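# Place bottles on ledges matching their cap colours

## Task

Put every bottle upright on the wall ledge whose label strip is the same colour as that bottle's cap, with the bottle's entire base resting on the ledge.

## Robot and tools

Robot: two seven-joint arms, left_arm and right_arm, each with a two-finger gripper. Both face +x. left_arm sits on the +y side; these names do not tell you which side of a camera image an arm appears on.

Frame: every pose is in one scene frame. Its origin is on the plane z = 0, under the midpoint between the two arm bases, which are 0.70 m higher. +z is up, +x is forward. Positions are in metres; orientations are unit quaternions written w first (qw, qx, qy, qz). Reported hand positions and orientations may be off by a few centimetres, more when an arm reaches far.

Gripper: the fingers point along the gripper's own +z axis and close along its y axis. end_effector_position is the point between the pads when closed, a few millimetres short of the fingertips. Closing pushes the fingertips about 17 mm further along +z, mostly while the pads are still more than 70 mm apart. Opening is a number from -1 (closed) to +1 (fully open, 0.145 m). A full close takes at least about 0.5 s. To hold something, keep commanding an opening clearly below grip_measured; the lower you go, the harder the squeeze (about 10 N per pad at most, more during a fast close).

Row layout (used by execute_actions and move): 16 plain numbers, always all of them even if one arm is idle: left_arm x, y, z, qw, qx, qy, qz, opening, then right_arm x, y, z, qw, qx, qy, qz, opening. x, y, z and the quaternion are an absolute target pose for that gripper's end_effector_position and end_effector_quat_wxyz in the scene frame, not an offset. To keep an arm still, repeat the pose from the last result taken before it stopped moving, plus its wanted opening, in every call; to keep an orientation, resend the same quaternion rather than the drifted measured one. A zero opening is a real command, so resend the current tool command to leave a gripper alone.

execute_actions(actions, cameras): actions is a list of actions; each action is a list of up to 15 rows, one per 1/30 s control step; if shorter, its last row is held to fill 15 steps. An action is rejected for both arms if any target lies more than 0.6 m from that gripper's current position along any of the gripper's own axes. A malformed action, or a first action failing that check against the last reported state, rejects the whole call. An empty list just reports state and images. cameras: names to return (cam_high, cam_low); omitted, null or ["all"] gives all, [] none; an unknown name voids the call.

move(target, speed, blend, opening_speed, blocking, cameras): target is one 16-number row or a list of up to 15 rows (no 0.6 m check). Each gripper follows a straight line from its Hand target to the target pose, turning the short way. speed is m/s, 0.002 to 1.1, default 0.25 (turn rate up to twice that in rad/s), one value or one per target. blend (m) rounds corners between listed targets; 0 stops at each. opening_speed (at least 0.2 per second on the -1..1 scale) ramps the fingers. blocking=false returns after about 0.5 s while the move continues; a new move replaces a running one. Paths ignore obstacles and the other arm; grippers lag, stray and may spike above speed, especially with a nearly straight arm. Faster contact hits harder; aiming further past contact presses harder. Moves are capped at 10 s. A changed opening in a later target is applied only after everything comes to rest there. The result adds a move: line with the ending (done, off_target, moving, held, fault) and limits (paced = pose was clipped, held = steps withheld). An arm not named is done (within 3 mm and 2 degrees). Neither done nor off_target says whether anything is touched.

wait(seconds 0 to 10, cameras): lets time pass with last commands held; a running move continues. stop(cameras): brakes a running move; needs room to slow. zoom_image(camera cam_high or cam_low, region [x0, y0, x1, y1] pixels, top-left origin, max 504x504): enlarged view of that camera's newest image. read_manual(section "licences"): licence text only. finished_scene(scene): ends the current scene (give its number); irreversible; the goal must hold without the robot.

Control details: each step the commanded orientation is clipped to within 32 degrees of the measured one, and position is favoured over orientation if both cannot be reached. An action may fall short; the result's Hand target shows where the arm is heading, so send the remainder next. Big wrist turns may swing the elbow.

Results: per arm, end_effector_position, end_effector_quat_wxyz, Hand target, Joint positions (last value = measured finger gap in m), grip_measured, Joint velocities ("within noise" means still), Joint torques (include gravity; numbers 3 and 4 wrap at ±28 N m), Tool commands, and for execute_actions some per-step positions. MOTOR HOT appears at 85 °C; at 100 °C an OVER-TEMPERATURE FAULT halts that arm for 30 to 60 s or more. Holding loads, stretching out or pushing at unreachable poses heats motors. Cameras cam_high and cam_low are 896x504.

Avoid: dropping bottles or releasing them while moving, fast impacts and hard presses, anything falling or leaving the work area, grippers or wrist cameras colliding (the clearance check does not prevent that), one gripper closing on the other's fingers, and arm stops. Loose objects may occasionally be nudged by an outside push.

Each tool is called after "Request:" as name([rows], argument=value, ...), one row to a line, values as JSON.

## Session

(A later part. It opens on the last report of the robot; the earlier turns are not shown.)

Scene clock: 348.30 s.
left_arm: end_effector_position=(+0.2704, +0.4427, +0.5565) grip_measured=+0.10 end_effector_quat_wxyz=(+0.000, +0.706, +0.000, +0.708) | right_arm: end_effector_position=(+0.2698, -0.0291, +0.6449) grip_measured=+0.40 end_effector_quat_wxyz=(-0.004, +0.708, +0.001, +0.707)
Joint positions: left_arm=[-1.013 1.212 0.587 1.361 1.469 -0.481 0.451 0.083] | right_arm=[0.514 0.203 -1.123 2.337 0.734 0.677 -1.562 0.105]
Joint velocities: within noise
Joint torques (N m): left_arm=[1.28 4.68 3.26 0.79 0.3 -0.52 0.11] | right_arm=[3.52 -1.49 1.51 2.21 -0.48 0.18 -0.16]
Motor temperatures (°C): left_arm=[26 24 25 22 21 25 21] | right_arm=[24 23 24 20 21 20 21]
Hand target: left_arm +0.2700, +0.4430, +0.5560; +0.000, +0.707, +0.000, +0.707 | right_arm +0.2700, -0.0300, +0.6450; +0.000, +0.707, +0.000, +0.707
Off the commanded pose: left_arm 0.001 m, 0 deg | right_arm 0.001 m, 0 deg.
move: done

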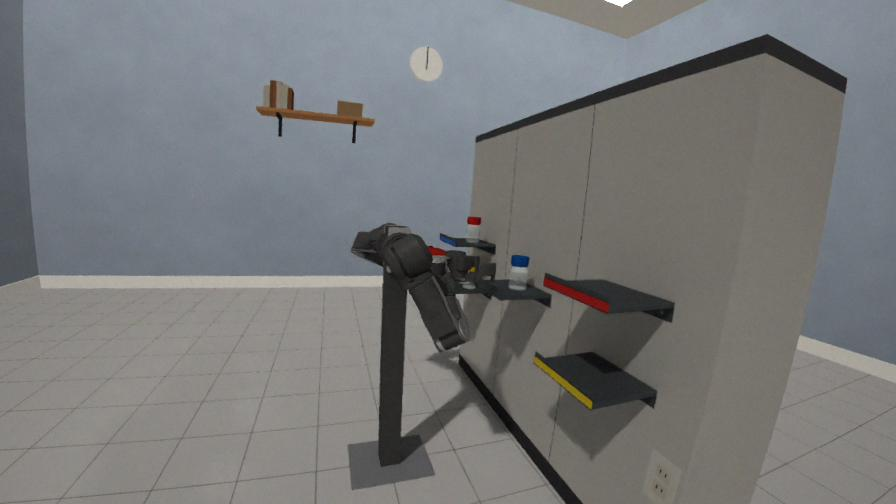

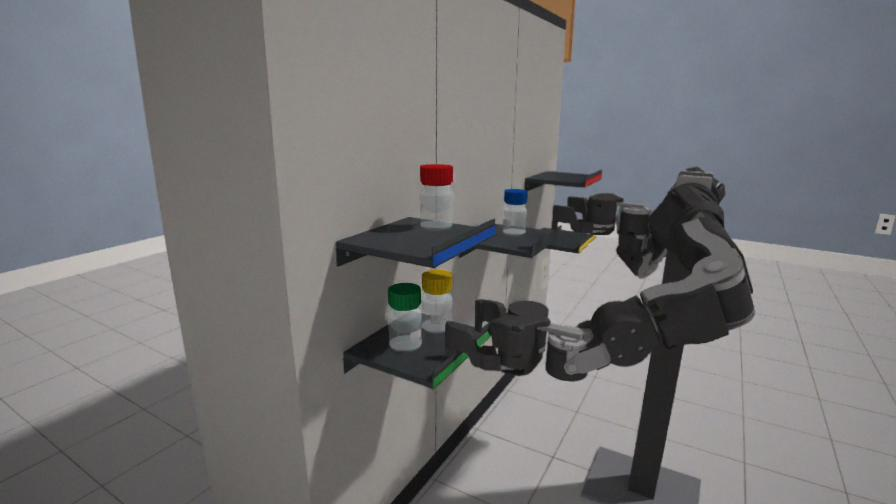

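Request:
move([
  [0.25,0.30,0.58,0,0.7071,0,0.7071,0.4, 0.26,-0.30,0.62,0,0.7071,0,0.7071,0.4],
  [0.26,0.10,0.64,0,0.7071,0,0.7071,0.4, 0.26,-0.30,0.62,0,0.7071,0,0.7071,0.4],
  [0.30,-0.025,0.641,0,0.7071,0,0.7071,0.4, 0.26,-0.30,0.62,0,0.7071,0,0.7071,0.4],
  [0.39,-0.03,0.641,0,0.7071,0,0.7071,0.4, 0.26,-0.30,0.62,0,0.7071,0,0.7071,0.4],
], speed=0.15, blend=0.02)

Request:
zoom_image(camera="cam_low", region=[460, 150, 600, 280])

Request:
zoom_image(camera="cam_high", region=[440, 200, 640, 330])

Scene clock: 366.63 s.
left_arm: end_effector_position=(+0.3215, +0.0576, +0.6576) grip_measured=+0.40 end_effector_quat_wxyz=(+0.261, +0.691, -0.287, +0.610) | right_arm: end_effector_position=(+0.2606, -0.2999, +0.6204) grip_measured=+0.40 end_effector_quat_wxyz=(+0.001, +0.707, +0.000, +0.708)
Joint positions: left_arm=[-1.407 2.011 1.275 2.135 1.584 -0.047 -0.195 0.105] | right_arm=[0.544 1.985 -1.312 2.233 1.41 -0.782 -0.372 0.105]
Joint velocities: within noise
Joint torques (N m): left_arm=[5.71 0.75 3.49 0.51 0.11 -0.54 0.23] | right_arm=[1.52 5.87 1.7 0.66 0.02 -0.5 0.18]
Motor temperatures (°C): left_arm=[24 23 26 22 21 25 21] | right_arm=[23 23 23 20 21 20 21]
Hand target: left_arm +0.3206, +0.0568, +0.6572; +0.264, +0.691, -0.288, +0.608 | right_arm +0.2600, -0.3000, +0.6201; +0.000, +0.707, +0.000, +0.707
Off the commanded pose: left_arm 0.112 m, 46 deg; orientation clipped | right_arm 0.001 m, 0 deg.
joint sent to its limit (left arm) — joint 1 (shoulder pitch), lower limit; joint 2 (shoulder roll), upper limit; joint 5 (forearm roll), upper limit. The joint targets are off in position and orientation.
joint sent to its limit (right arm) — joint 6 (wrist pitch), lower limit. The joint targets still meet the commanded pose.
move: off_target (left_arm); limits=paced

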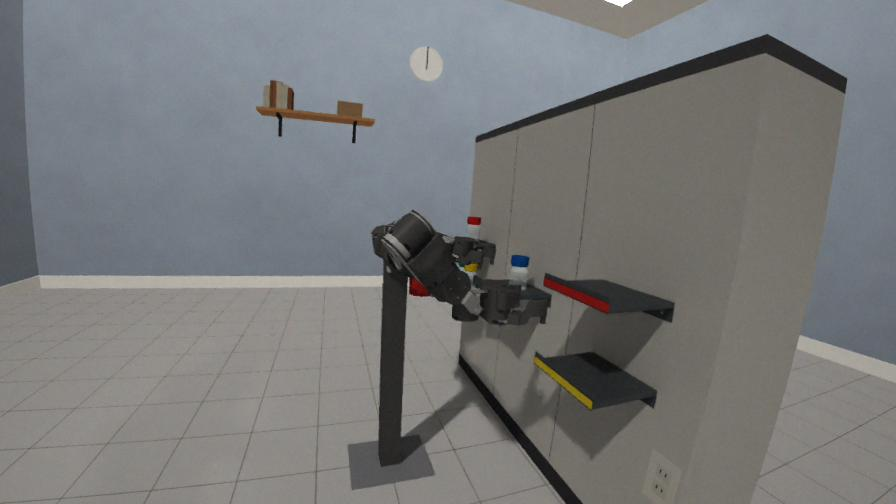

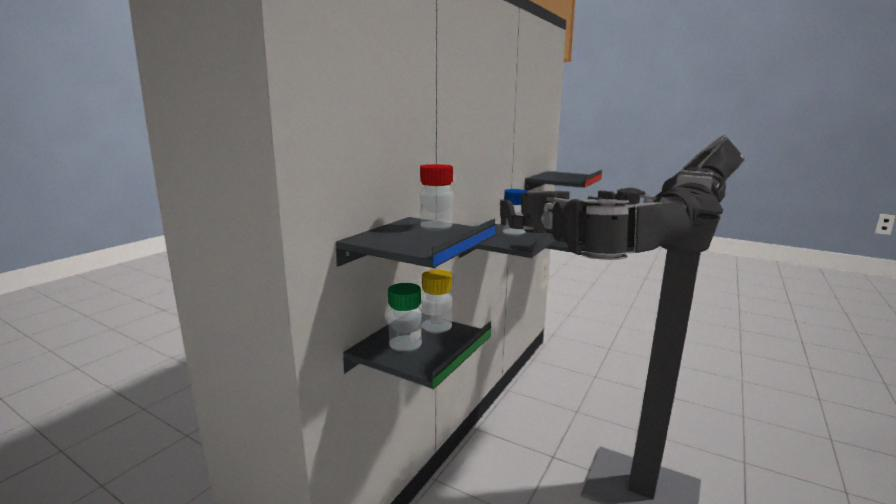

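Scaled by 3.600 from the camera's 896x504 image, which has a finer 1280x720 frame.

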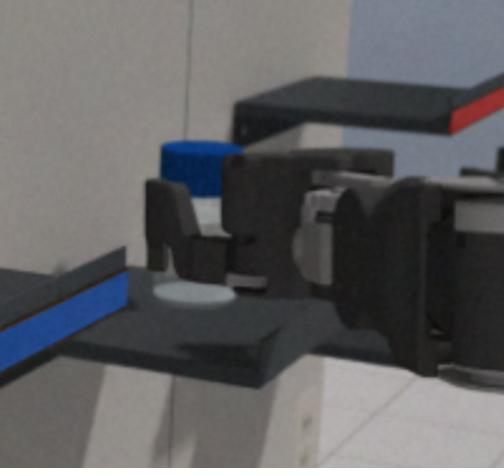

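Scaled by 2.520 from the camera's 896x504 image, which has a finer 1280x720 frame.

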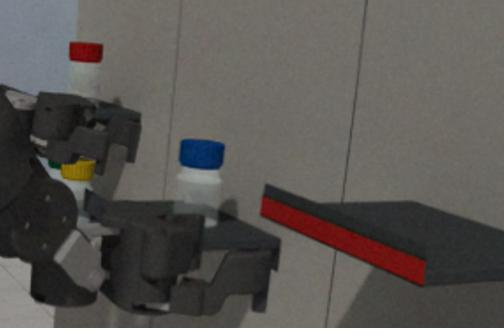

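Request:
move([
  [0.27,0.20,0.60,0,0.7071,0,0.7071,0.4, 0.26,-0.30,0.62,0,0.7071,0,0.7071,0.4],
  [0.27,0.20,0.42,0.04,0.585,-0.68,0.44,0.4, 0.26,-0.30,0.62,0,0.7071,0,0.7071,0.4],
  [0.35,0.15,0.37,0.04,0.585,-0.68,0.44,0.4, 0.26,-0.30,0.62,0,0.7071,0,0.7071,0.4],
], speed=0.2, blend=0.02)

Scene clock: 388.27 s.
left_arm: end_effector_position=(+0.2986, +0.1914, +0.4405) grip_measured=+0.40 end_effector_quat_wxyz=(+0.017, -0.616, +0.678, -0.401) | right_arm: end_effector_position=(+0.2606, -0.2999, +0.6204) grip_measured=+0.40 end_effector_quat_wxyz=(+0.001, +0.707, +0.000, +0.708)
Joint positions: left_arm=[-1.407 2.012 0.579 1.709 0.483 -0.186 0.009 0.105] | right_arm=[0.544 1.985 -1.312 2.233 1.41 -0.782 -0.372 0.105]
Joint velocities: within noise
Joint torques (N m): left_arm=[5.66 0.96 2.41 0.39 0.23 -0.24 0.01] | right_arm=[1.54 5.87 1.78 0.68 0.02 -0.49 0.17]
Motor temperatures (°C): left_arm=[25 22 26 21 21 25 21] | right_arm=[22 24 23 20 20 20 21]
Hand target: left_arm +0.2977, +0.1921, +0.4392; +0.016, -0.617, +0.678, -0.398 | right_arm +0.2600, -0.3000, +0.6201; +0.000, +0.707, +0.000, +0.707
Off the commanded pose: left_arm 0.097 m, 9 deg | right_arm 0.001 m, 0 deg.
joint read past its limit (left arm) — joint 2 (shoulder roll), upper limit.
joint sent to its limit (left arm) — joint 1 (shoulder pitch), lower limit; joint 2 (shoulder roll), upper limit. The joint targets are off in position and orientation.
joint sent to its limit (right arm) — joint 6 (wrist pitch), lower limit. The joint targets still meet the commanded pose.
move: off_target (left_arm)

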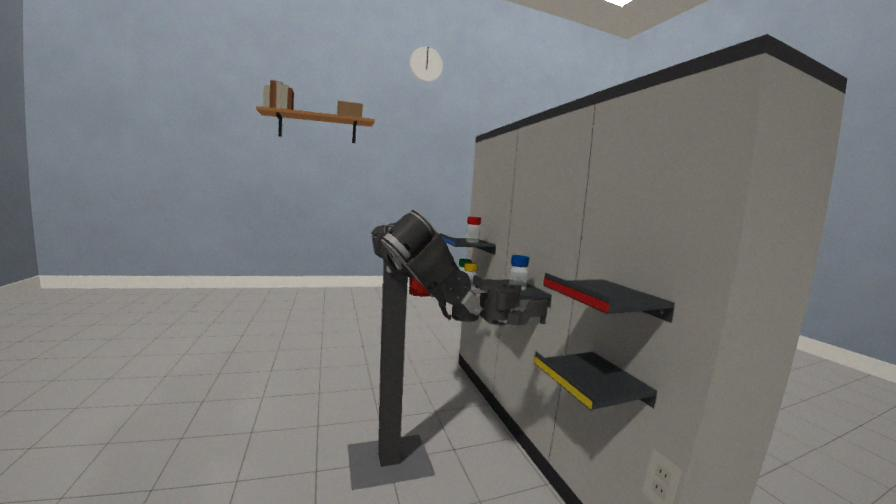

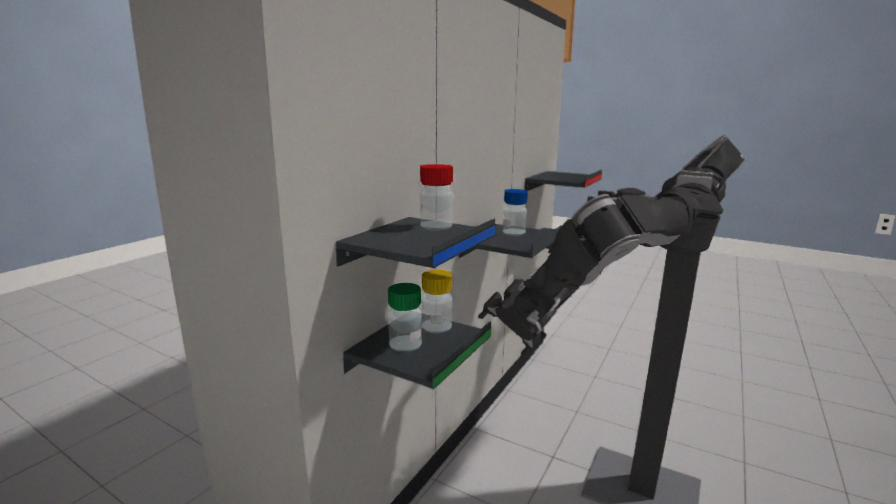

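Request:
move([
  [0.2,0.28,0.36,0,0.924,0,0.383,0.4, 0.26,-0.30,0.62,0,0.7071,0,0.7071,0.4],
  [0.08,0.18,0.15,0,1,0,0,0.4, 0.26,-0.30,0.62,0,0.7071,0,0.7071,0.4],
], speed=0.25, blend=0.03)

Scene clock: 406.47 s.
left_arm: end_effector_position=(+0.0551, +0.2474, +0.3461) grip_measured=+0.40 end_effector_quat_wxyz=(+0.121, +0.991, -0.025, +0.059) | right_arm: end_effector_position=(+0.2606, -0.2999, +0.6204) grip_measured=+0.40 end_effector_quat_wxyz=(+0.001, +0.707, +0.000, +0.708)
Joint positions: left_arm=[-1.408 1.598 0.013 1.983 1.584 0.052 -0.166 0.105] | right_arm=[0.544 1.985 -1.312 2.233 1.41 -0.782 -0.372 0.105]
Joint velocities: within noise
Joint torques (N m): left_arm=[0.57 0.73 0.17 2.45 0.13 -0.05 0.27] | right_arm=[1.41 5.95 1.81 0.65 0.01 -0.51 0.17]
Motor temperatures (°C): left_arm=[25 22 25 21 21 24 21] | right_arm=[22 24 23 20 20 21 21]
Hand target: left_arm +0.0535, +0.2471, +0.3460; +0.122, +0.991, -0.024, +0.056 | right_arm +0.2600, -0.3000, +0.6201; +0.000, +0.707, +0.000, +0.707
Off the commanded pose: left_arm 0.209 m, 16 deg | right_arm 0.001 m, 0 deg.
joint sent to its limit (left arm) — joint 1 (shoulder pitch), lower limit; joint 5 (forearm roll), upper limit. The joint targets are off in position and orientation.
joint sent to its limit (right arm) — joint 6 (wrist pitch), lower limit. The joint targets still meet the commanded pose.
move: off_target (left_arm)

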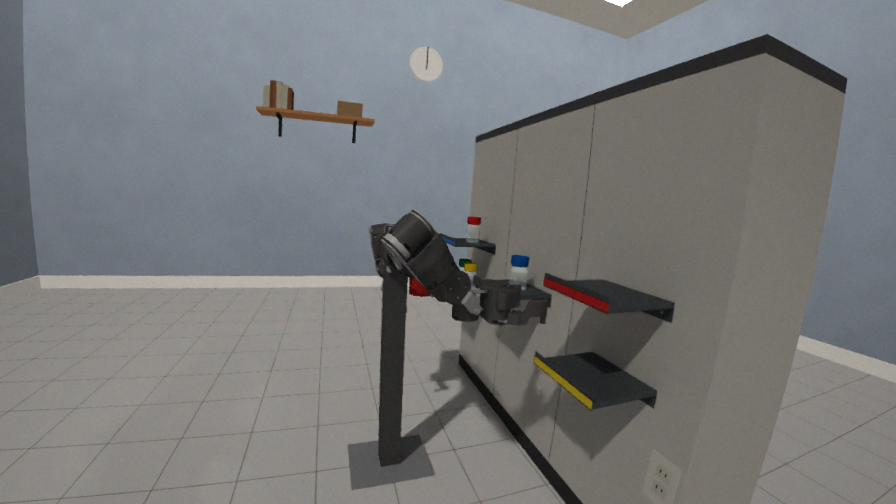

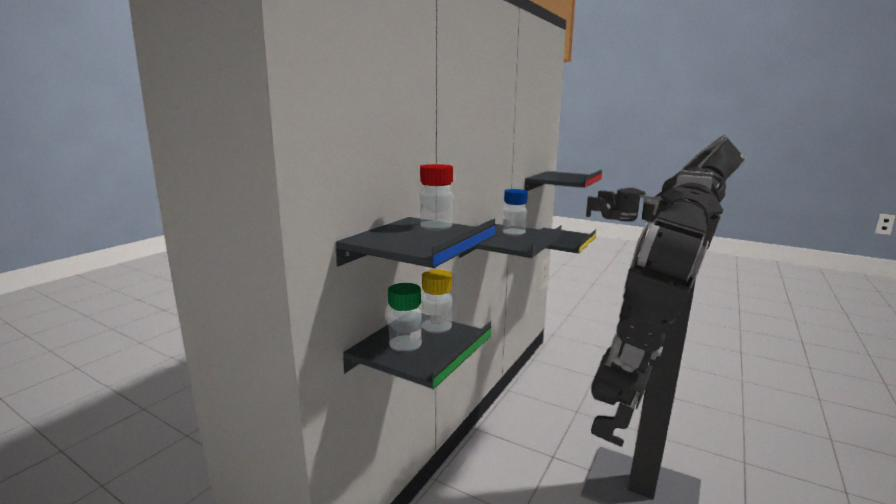

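Request:
move([
  [0.28,0.19,0.2,0,0.924,0,0.383,0.4, 0.26,-0.30,0.62,0,0.7071,0,0.7071,0.4],
], speed=0.2, cameras=["cam_low"])

Scene clock: 417.03 s.
left_arm: end_effector_position=(+0.2148, +0.2435, +0.3730) grip_measured=+0.40 end_effector_quat_wxyz=(+0.083, +0.943, -0.208, +0.246) | right_arm: end_effector_position=(+0.2606, -0.2999, +0.6204) grip_measured=+0.40 end_effector_quat_wxyz=(+0.001, +0.707, +0.000, +0.708)
Joint positions: left_arm=[-1.407 2.01 0.228 1.816 1.584 -0.15 -0.127 0.105] | right_arm=[0.544 1.985 -1.312 2.233 1.41 -0.782 -0.372 0.105]
Joint velocities: within noise
Joint torques (N m): left_arm=[4.34 1.36 1.25 0.85 0.12 -0.32 0.03] | right_arm=[1.54 6.03 1.72 0.76 0.01 -0.49 0.17]
Motor temperatures (°C): left_arm=[24 22 25 21 21 24 21] | right_arm=[22 24 23 20 20 21 21]
Hand target: left_arm +0.2146, +0.2445, +0.3724; +0.080, +0.944, -0.207, +0.244 | right_arm +0.2600, -0.3000, +0.6201; +0.000, +0.707, +0.000, +0.707
Off the commanded pose: left_arm 0.192 m, 30 deg | right_arm 0.001 m, 0 deg.
joint sent to its limit (left arm) — joint 1 (shoulder pitch), lower limit; joint 2 (shoulder roll), upper limit; joint 5 (forearm roll), upper limit. The joint targets are off in position and orientation.
joint sent to its limit (right arm) — joint 6 (wrist pitch), lower limit. The joint targets still meet the commanded pose.
move: off_target (left_arm)
Images, in order (width x height): cam_low 896x504.

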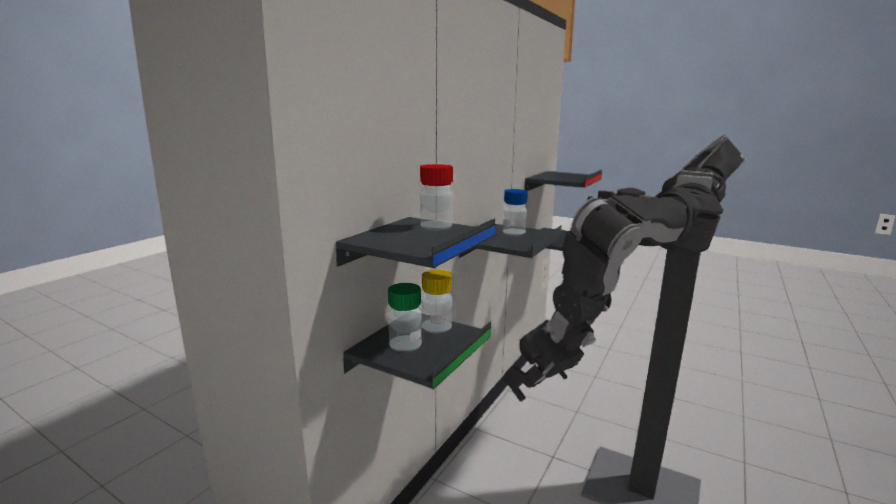

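Request:
move([
  [0.1,0.45,0.5,-0.5,0.85,-0.1,0.1,0.4, 0.26,-0.30,0.62,0,0.7071,0,0.7071,0.4],
  [0.06,0.66,0.6,-0.7071,0.7071,0,0,0.4, 0.26,-0.30,0.62,0,0.7071,0,0.7071,0.4],
], speed=0.25, blend=0.03, cameras=["cam_low"])

Scene clock: 435.97 s.
left_arm: end_effector_position=(+0.0596, +0.6607, +0.6043) grip_measured=+0.40 end_effector_quat_wxyz=(+0.711, -0.703, -0.001, -0.001) | right_arm: end_effector_position=(+0.2606, -0.2999, +0.6204) grip_measured=+0.40 end_effector_quat_wxyz=(+0.001, +0.707, +0.000, +0.708)
Joint positions: left_arm=[0.08 1.855 -1.301 1.182 1.415 0.308 -0.883 0.105] | right_arm=[0.544 1.985 -1.312 2.233 1.41 -0.782 -0.372 0.105]
Joint velocities: within noise
Joint torques (N m): left_arm=[1.02 8.98 0.96 -2.89 -0.1 0.03 -0.24] | right_arm=[1.46 5.92 1.68 0.69 -0.02 -0.5 0.18]
Motor temperatures (°C): left_arm=[24 22 24 21 21 24 21] | right_arm=[22 24 23 20 20 21 21]
Hand target: left_arm +0.0600, +0.6599, +0.6000; +0.707, -0.707, +0.000, +0.000 | right_arm +0.2600, -0.3000, +0.6201; +0.000, +0.707, +0.000, +0.707
Off the commanded pose: left_arm 0.004 m, 1 deg | right_arm 0.001 m, 0 deg.
joint sent to its limit (right arm) — joint 6 (wrist pitch), lower limit. The joint targets still meet the commanded pose.
move: off_target (left_arm)
Images, in order (width x height): cam_low 896x504.

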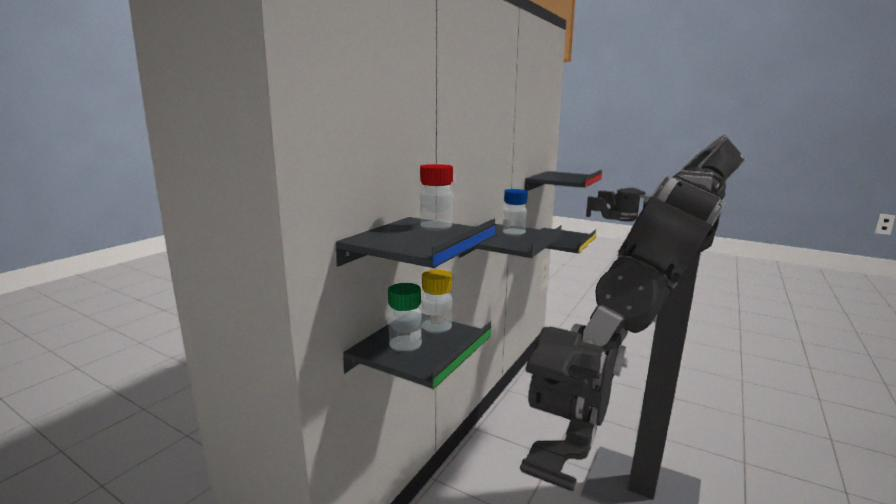

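Request:
move([
  [0.12,0.45,0.35,-0.35,0.93,-0.05,0.1,0.4, 0.26,-0.30,0.62,0,0.7071,0,0.7071,0.4],
  [0.2,0.2,0.25,0,0.924,0,0.383,0.4, 0.26,-0.30,0.62,0,0.7071,0,0.7071,0.4],
  [0.28,0.13,0.5,0,0.7071,0,0.7071,0.4, 0.26,-0.30,0.62,0,0.7071,0,0.7071,0.4],
], speed=0.25, blend=0.03, cameras=["cam_low"])

Scene clock: 447.67 s.
left_arm: end_effector_position=(+0.2804, +0.1297, +0.5001) grip_measured=+0.40 end_effector_quat_wxyz=(+0.002, +0.707, -0.001, +0.708) | right_arm: end_effector_position=(+0.2606, -0.2999, +0.6204) grip_measured=+0.40 end_effector_quat_wxyz=(+0.001, +0.707, +0.000, +0.708)
Joint positions: left_arm=[0.217 0.86 -1.191 2.03 0.513 -0.266 -1.141 0.105] | right_arm=[0.544 1.985 -1.312 2.233 1.41 -0.782 -0.372 0.105]
Joint velocities: within noise
Joint torques (N m): left_arm=[3.39 1.96 1.46 4.6 -0.39 -0.24 -0.05] | right_arm=[1.54 5.87 1.78 0.68 0.02 -0.54 0.18]
Motor temperatures (°C): left_arm=[24 24 24 22 21 24 21] | right_arm=[22 24 23 20 20 21 21]
Hand target: left_arm +0.2800, +0.1301, +0.5000; +0.000, +0.707, +0.000, +0.707 | right_arm +0.2600, -0.3000, +0.6201; +0.000, +0.707, +0.000, +0.707
Off the commanded pose: left_arm 0.000 m, 0 deg | right_arm 0.001 m, 0 deg.
joint sent to its limit (right arm) — joint 6 (wrist pitch), lower limit. The joint targets still meet the commanded pose.
move: done
Images, in order (width x height): cam_low 896x504.

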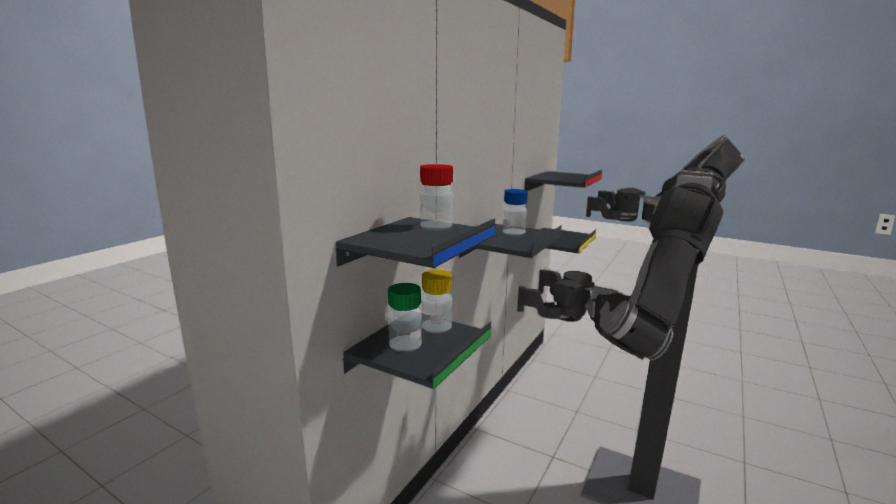

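Request:
move([
  [0.27,0.02,0.641,0.092,0.701,-0.092,0.701,0.4, 0.26,-0.30,0.62,0,0.7071,0,0.7071,0.4],
  [0.395,-0.03,0.641,0.092,0.701,-0.092,0.701,0.4, 0.26,-0.30,0.62,0,0.7071,0,0.7071,0.4],
], speed=0.15)

Request:
zoom_image(camera="cam_low", region=[460, 150, 600, 280])

Request:
zoom_image(camera="cam_high", region=[440, 200, 640, 330])

Scene clock: 463.97 s.
left_arm: end_effector_position=(+0.3951, -0.0291, +0.6415) grip_measured=+0.40 end_effector_quat_wxyz=(+0.090, +0.701, -0.091, +0.702) | right_arm: end_effector_position=(+0.2606, -0.2999, +0.6204) grip_measured=+0.40 end_effector_quat_wxyz=(+0.001, +0.707, +0.000, +0.708)
Joint positions: left_arm=[0.901 0.22 -1.061 1.738 0.933 0.371 -0.966 0.105] | right_arm=[0.544 1.985 -1.312 2.233 1.41 -0.782 -0.372 0.105]
Joint velocities: within noise
Joint torques (N m): left_arm=[8.45 -1.09 2.33 3.02 -0.24 -0.48 0.23] | right_arm=[1.49 5.74 1.68 0.7 0.04 -0.51 0.18]
Motor temperatures (°C): left_arm=[24 23 24 22 22 24 21] | right_arm=[22 25 23 20 20 21 21]
Hand target: left_arm +0.3949, -0.0301, +0.6411; +0.092, +0.701, -0.092, +0.701 | right_arm +0.2600, -0.3000, +0.6201; +0.000, +0.707, +0.000, +0.707
Off the commanded pose: left_arm 0.001 m, 0 deg | right_arm 0.001 m, 0 deg.
joint sent to its limit (right arm) — joint 6 (wrist pitch), lower limit. The joint targets still meet the commanded pose.
move: done

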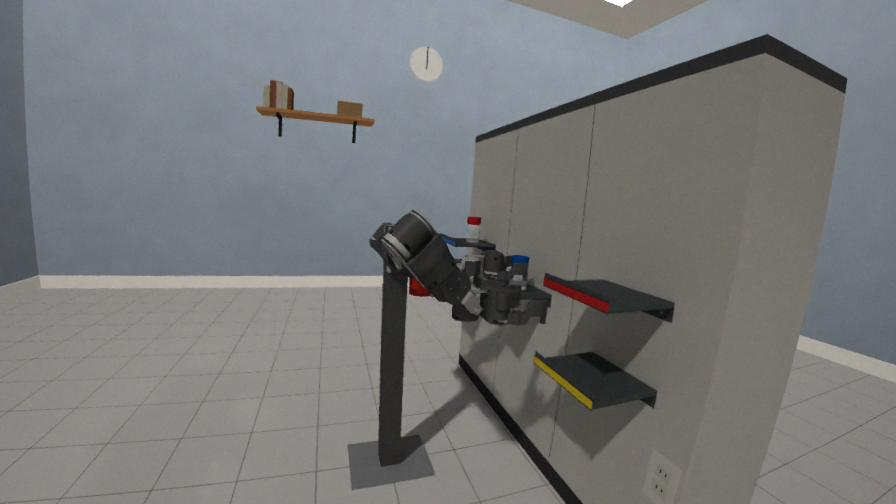

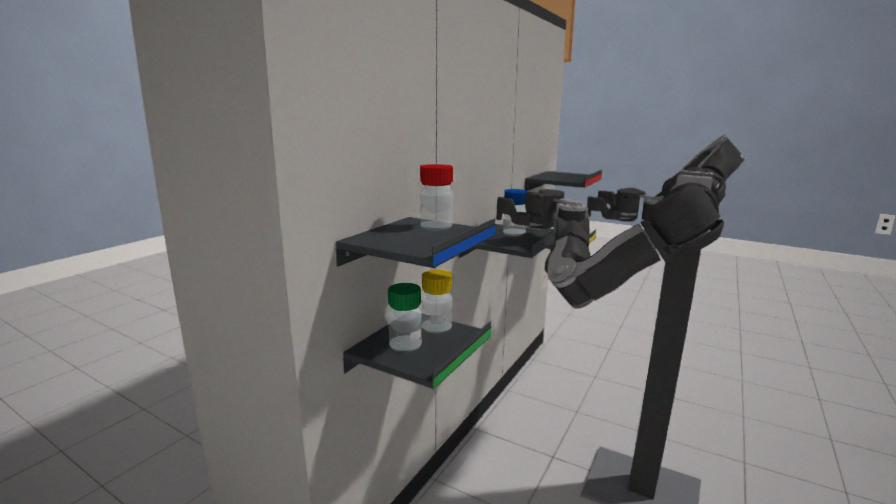

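Scaled by 3.600 from the camera's 896x504 image, which has a finer 1280x720 frame.

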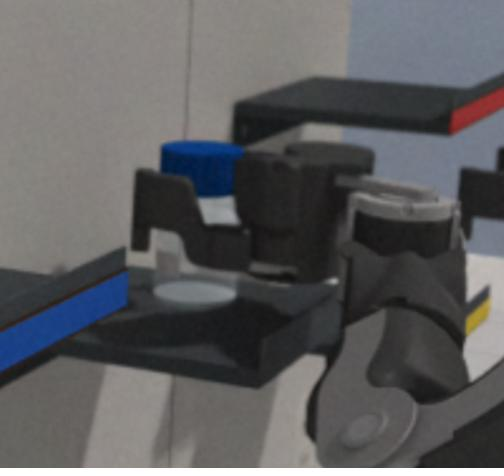

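Scaled by 2.520 from the camera's 896x504 image, which has a finer 1280x720 frame.

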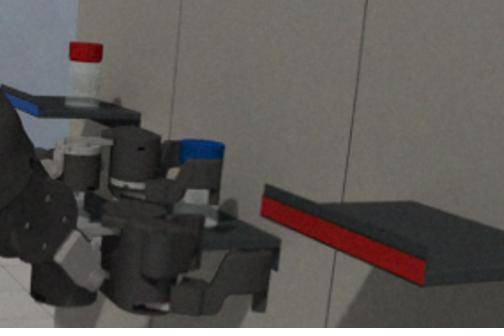

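Request:
move([
  [0.395,-0.03,0.641,0.092,0.701,-0.092,0.701,-0.6, 0.26,-0.30,0.62,0,0.7071,0,0.7071,0.4],
  [0.395,-0.03,0.71,0.092,0.701,-0.092,0.701,-0.6, 0.25,-0.28,0.5,0,0.7071,0,0.7071,0.4],
  [0.29,0.05,0.75,0,0.7071,0,0.7071,-0.6, 0.25,-0.28,0.5,0,0.7071,0,0.7071,0.4],
  [0.276,0.384,0.795,-0.153,0.690,0.153,0.690,-0.6, 0.25,-0.28,0.5,0,0.7071,0,0.7071,0.4],
], speed=0.18, blend=[0,0.01,0.03,0])

Scene clock: 486.43 s.
left_arm: end_effector_position=(+0.2762, +0.3854, +0.7930) grip_measured=-0.27 end_effector_quat_wxyz=(-0.159, +0.678, +0.147, +0.702) | right_arm: end_effector_position=(+0.2500, -0.2801, +0.5001) grip_measured=+0.40 end_effector_quat_wxyz=(+0.001, +0.707, -0.001, +0.707)
Joint positions: left_arm=[-0.218 1.263 0.987 2.051 1.584 0.782 -0.719 0.056] | right_arm=[-0.74 1.297 -0.245 1.926 0.835 -0.782 -0.597 0.105]
Joint velocities: within noise
Joint torques (N m): left_arm=[2.86 7.53 3.11 0.43 -0.07 -0.48 0.2] | right_arm=[1.12 4.47 2.65 1.87 -0.06 -0.43 0.18]
Motor temperatures (°C): left_arm=[26 22 25 22 22 24 21] | right_arm=[21 25 23 20 20 21 21]
Hand target: left_arm +0.2761, +0.3842, +0.7949; -0.158, +0.677, +0.144, +0.704 | right_arm +0.2500, -0.2800, +0.5000; +0.000, +0.707, +0.000, +0.707
Off the commanded pose: left_arm 0.003 m, 2 deg | right_arm 0.000 m, 0 deg.
joint sent to its limit (left arm) — joint 5 (forearm roll), upper limit; joint 6 (wrist pitch), upper limit. The joint targets still meet the commanded pose.
joint sent to its limit (right arm) — joint 6 (wrist pitch), lower limit. The joint targets still meet the commanded pose.
move: done

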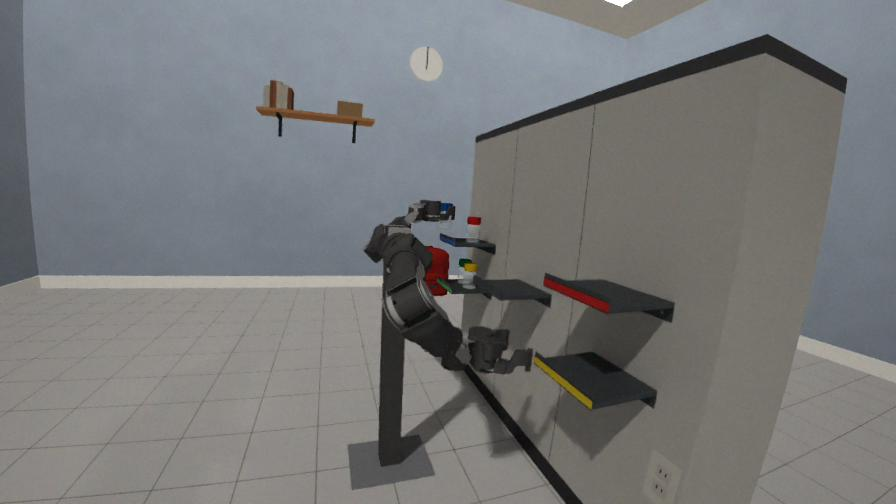

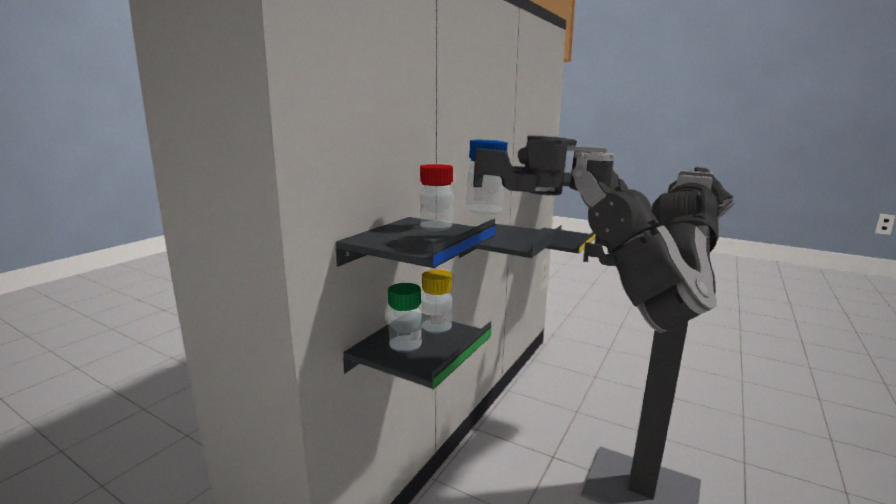

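Request:
move([
  [0.385,0.435,0.792,-0.153,0.690,0.153,0.690,-0.6, 0.25,-0.28,0.5,0,0.7071,0,0.7071,0.4],
  [0.385,0.435,0.757,-0.153,0.690,0.153,0.690,-0.6, 0.25,-0.28,0.5,0,0.7071,0,0.7071,0.4],
], speed=[0.15,0.05])

Request:
zoom_image(camera="cam_low", region=[330, 130, 530, 280])

Scene clock: 494.63 s.
left_arm: end_effector_position=(+0.3857, +0.4340, +0.7554) grip_measured=-0.27 end_effector_quat_wxyz=(-0.152, +0.694, +0.150, +0.687) | right_arm: end_effector_position=(+0.2500, -0.2801, +0.5001) grip_measured=+0.40 end_effector_quat_wxyz=(+0.001, +0.707, -0.001, +0.707)
Joint positions: left_arm=[-1.271 1.703 1.512 1.466 1.584 0.253 -0.458 0.056] | right_arm=[-0.74 1.297 -0.245 1.926 0.835 -0.782 -0.597 0.105]
Joint velocities: within noise
Joint torques (N m): left_arm=[6 2.2 3.64 0.46 -0.07 -0.93 -0.06] | right_arm=[1.04 4.34 2.58 1.8 -0.07 -0.45 0.16]
Motor temperatures (°C): left_arm=[25 23 25 22 22 24 21] | right_arm=[21 24 23 20 20 21 21]
Hand target: left_arm +0.3850, +0.4349, +0.7571; -0.153, +0.690, +0.153, +0.690 | right_arm +0.2500, -0.2800, +0.5000; +0.000, +0.707, +0.000, +0.707
Off the commanded pose: left_arm 0.002 m, 1 deg | right_arm 0.000 m, 0 deg.
joint sent to its limit (right arm) — joint 6 (wrist pitch), lower limit. The joint targets still meet the commanded pose.
move: done

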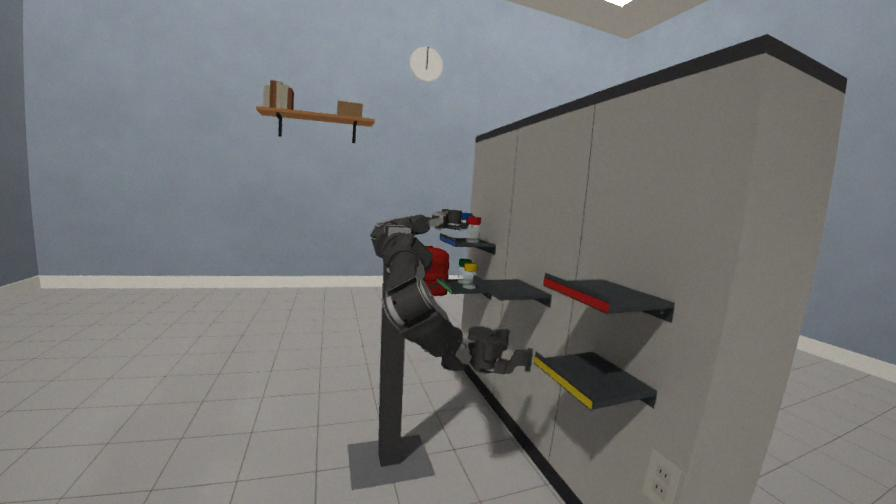

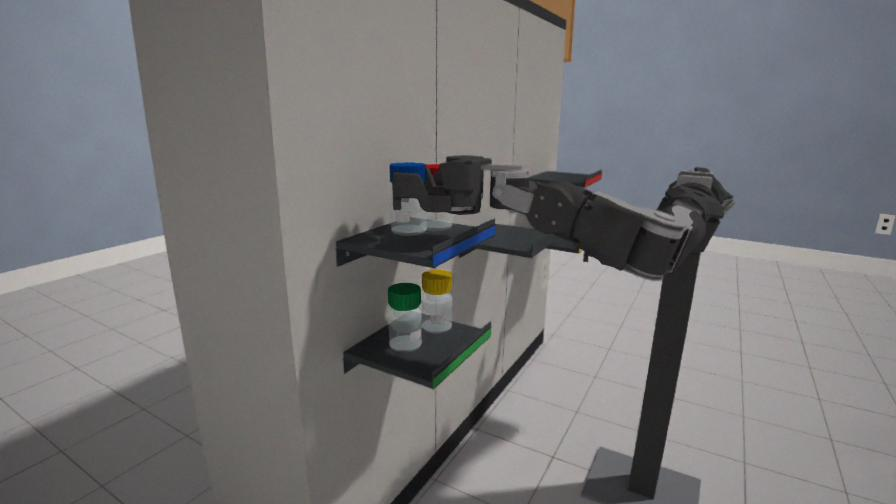

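Scaled by 2.520 from the camera's 896x504 image, which has a finer 1280x720 frame.

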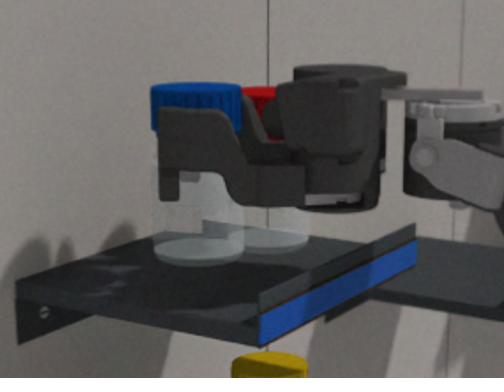

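Request:
move([
  [0.385,0.435,0.743,-0.153,0.690,0.153,0.690,-0.6, 0.25,-0.28,0.5,0,0.7071,0,0.7071,0.4],
], speed=0.04)

Request:
zoom_image(camera="cam_low", region=[330, 130, 530, 280])

Scene clock: 502.10 s.
left_arm: end_effector_position=(+0.3857, +0.4338, +0.7437) grip_measured=-0.27 end_effector_quat_wxyz=(-0.151, +0.692, +0.151, +0.690) | right_arm: end_effector_position=(+0.2500, -0.2801, +0.5001) grip_measured=+0.40 end_effector_quat_wxyz=(+0.001, +0.707, -0.001, +0.707)
Joint positions: left_arm=[-1.319 1.69 1.51 1.481 1.584 0.194 -0.46 0.056] | right_arm=[-0.74 1.297 -0.245 1.926 0.835 -0.782 -0.597 0.105]
Joint velocities: within noise
Joint torques (N m): left_arm=[5.37 1.73 3.18 0.51 -0.11 -0.83 -0.05] | right_arm=[1.15 4.39 2.56 1.84 -0.08 -0.45 0.17]
Motor temperatures (°C): left_arm=[25 23 26 22 21 25 21] | right_arm=[21 24 23 20 20 21 21]
Hand target: left_arm +0.3850, +0.4349, +0.7430; -0.153, +0.690, +0.153, +0.690 | right_arm +0.2500, -0.2800, +0.5000; +0.000, +0.707, +0.000, +0.707
Off the commanded pose: left_arm 0.002 m, 0 deg | right_arm 0.000 m, 0 deg.
joint sent to its limit (right arm) — joint 6 (wrist pitch), lower limit. The joint targets still meet the commanded pose.
move: done

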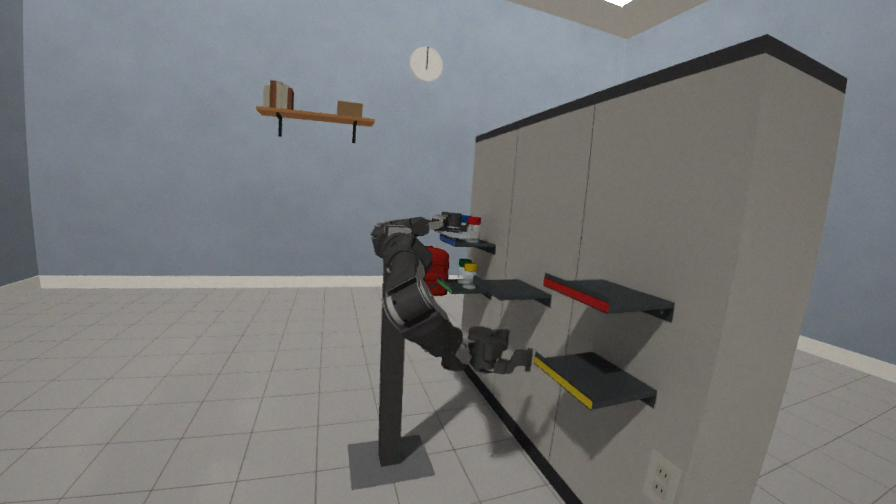

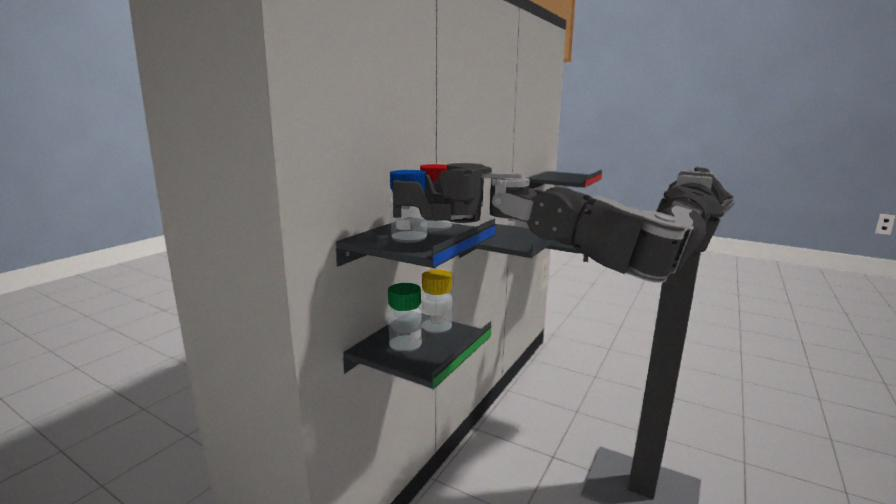

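Scaled by 2.520 from the camera's 896x504 image, which has a finer 1280x720 frame.

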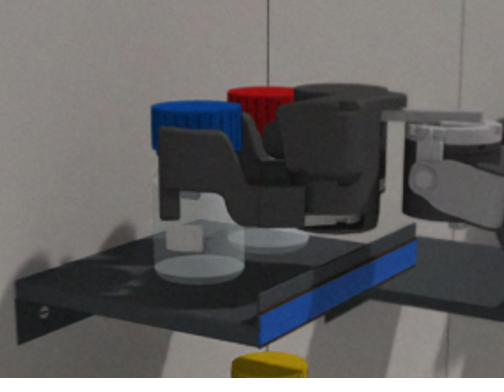

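Request:
move([
  [0.385,0.435,0.737,-0.153,0.690,0.153,0.690,-0.6, 0.25,-0.28,0.5,0,0.7071,0,0.7071,0.4],
], speed=0.03)

Request:
zoom_image(camera="cam_low", region=[330, 130, 530, 280])

Scene clock: 515.10 s.
left_arm: end_effector_position=(+0.3852, +0.4340, +0.7432) grip_measured=-0.27 end_effector_quat_wxyz=(-0.151, +0.684, +0.152, +0.697) | right_arm: end_effector_position=(+0.2500, -0.2801, +0.5001) grip_measured=+0.40 end_effector_quat_wxyz=(+0.001, +0.707, -0.001, +0.707)
Joint positions: left_arm=[-1.334 1.685 1.51 1.487 1.581 0.157 -0.462 0.056] | right_arm=[-0.74 1.297 -0.245 1.926 0.835 -0.782 -0.597 0.105]
Joint velocities: within noise
Joint torques (N m): left_arm=[4.34 1.6 2.33 0.49 -0.02 -0.42 -0.01] | right_arm=[1.04 4.47 2.54 1.81 -0.06 -0.44 0.17]
Motor temperatures (°C): left_arm=[25 22 26 21 21 25 21] | right_arm=[21 24 23 20 20 21 21]
Hand target: left_arm +0.3850, +0.4349, +0.7371; -0.153, +0.690, +0.153, +0.690 | right_arm +0.2500, -0.2800, +0.5000; +0.000, +0.707, +0.000, +0.707
Off the commanded pose: left_arm 0.006 m, 1 deg | right_arm 0.000 m, 0 deg.
joint sent to its limit (right arm) — joint 6 (wrist pitch), lower limit. The joint targets still meet the commanded pose.
move: off_target (left_arm)

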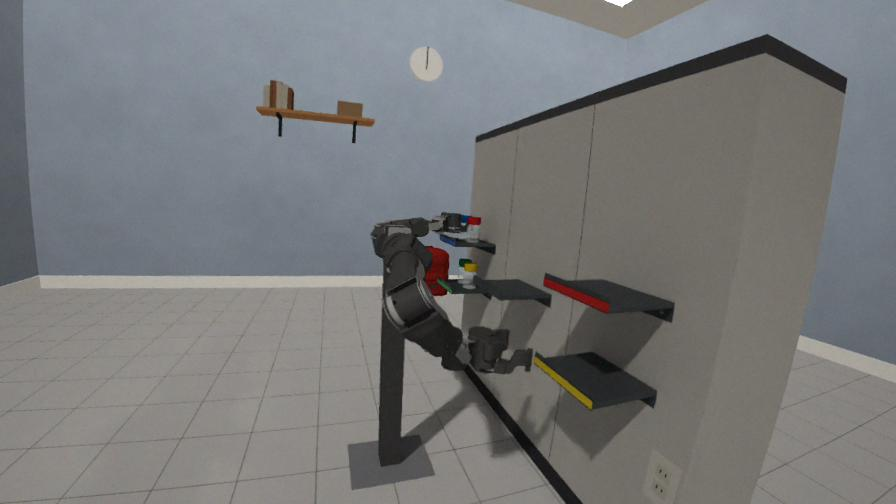

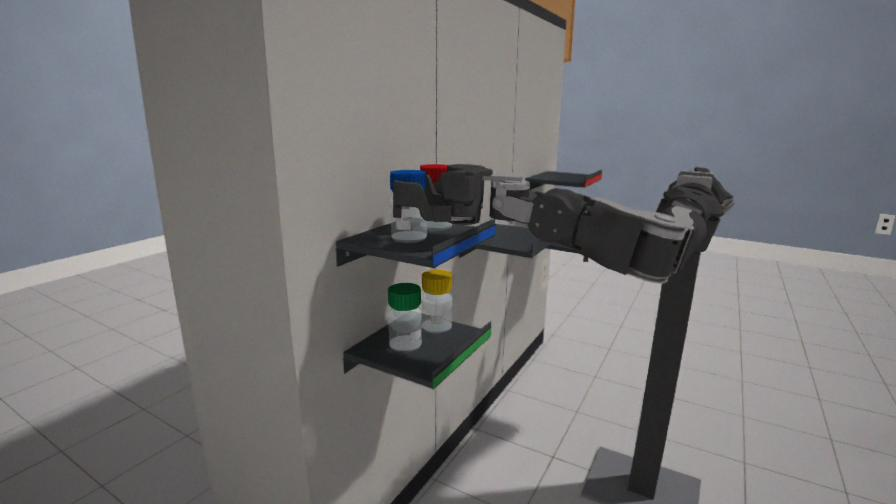

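Scaled by 2.520 from the camera's 896x504 image, which has a finer 1280x720 frame.

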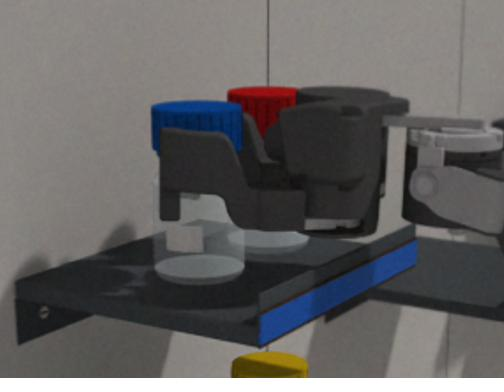

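Request:
move([
  [0.385,0.435,0.742,-0.153,0.690,0.153,0.690,-0.6, 0.25,-0.28,0.5,0,0.7071,0,0.7071,0.4],
  [0.385,0.435,0.742,-0.153,0.690,0.153,0.690,0.1, 0.25,-0.28,0.5,0,0.7071,0,0.7071,0.4],
  [0.29,0.390,0.75,-0.153,0.690,0.153,0.690,0.1, 0.25,-0.28,0.5,0,0.7071,0,0.7071,0.4],
  [0.28,0.308,0.745,-0.074,0.703,0.074,0.703,0.2, 0.25,-0.28,0.5,0,0.7071,0,0.7071,0.4],
], speed=0.15, opening_speed=0.8)

Request:
zoom_image(camera="cam_low", region=[330, 130, 530, 280])

Scene clock: 534.37 s.
left_arm: end_effector_position=(+0.2799, +0.3073, +0.7467) grip_measured=+0.20 end_effector_quat_wxyz=(-0.075, +0.701, +0.071, +0.705) | right_arm: end_effector_position=(+0.2500, -0.2801, +0.5001) grip_measured=+0.40 end_effector_quat_wxyz=(+0.001, +0.707, -0.001, +0.707)
Joint positions: left_arm=[-0.195 1.103 0.829 2.306 1.584 0.744 -0.7 0.09] | right_arm=[-0.74 1.297 -0.245 1.926 0.835 -0.782 -0.597 0.105]
Joint velocities: within noise
Joint torques (N m): left_arm=[3.34 4.47 1.22 0.42 -0.06 -0.44 -0.06] | right_arm=[0.94 4.5 2.67 1.83 -0.08 -0.45 0.18]
Motor temperatures (°C): left_arm=[25 22 26 21 21 25 21] | right_arm=[21 24 23 20 20 21 21]
Hand target: left_arm +0.2800, +0.3080, +0.7450; -0.074, +0.703, +0.074, +0.703 | right_arm +0.2500, -0.2800, +0.5000; +0.000, +0.707, +0.000, +0.707
Off the commanded pose: left_arm 0.002 m, 0 deg | right_arm 0.000 m, 0 deg.
joint sent to its limit (left arm) — joint 5 (forearm roll), upper limit. The joint targets still meet the commanded pose.
joint sent to its limit (right arm) — joint 6 (wrist pitch), lower limit. The joint targets still meet the commanded pose.
move: done

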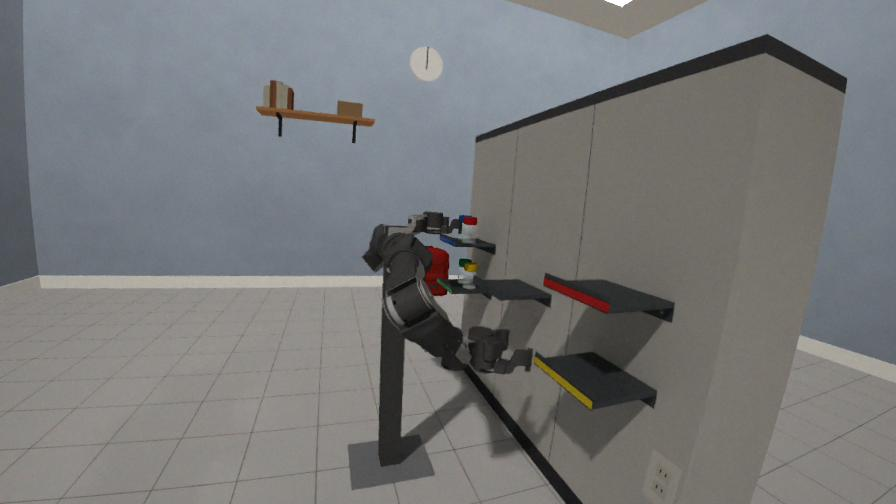

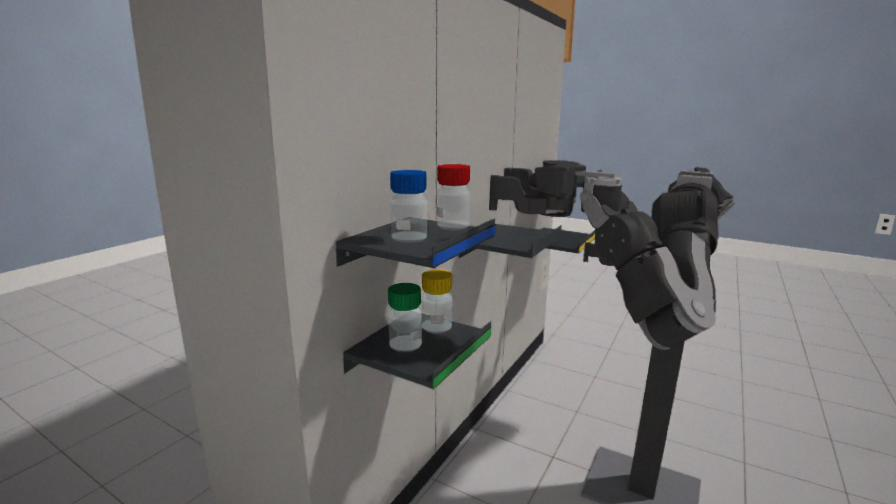

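Scaled by 2.520 from the camera's 896x504 image, which has a finer 1280x720 frame.

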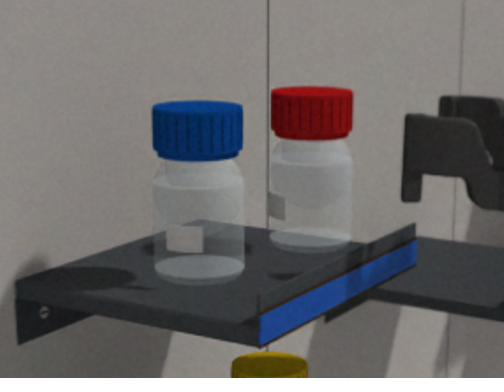

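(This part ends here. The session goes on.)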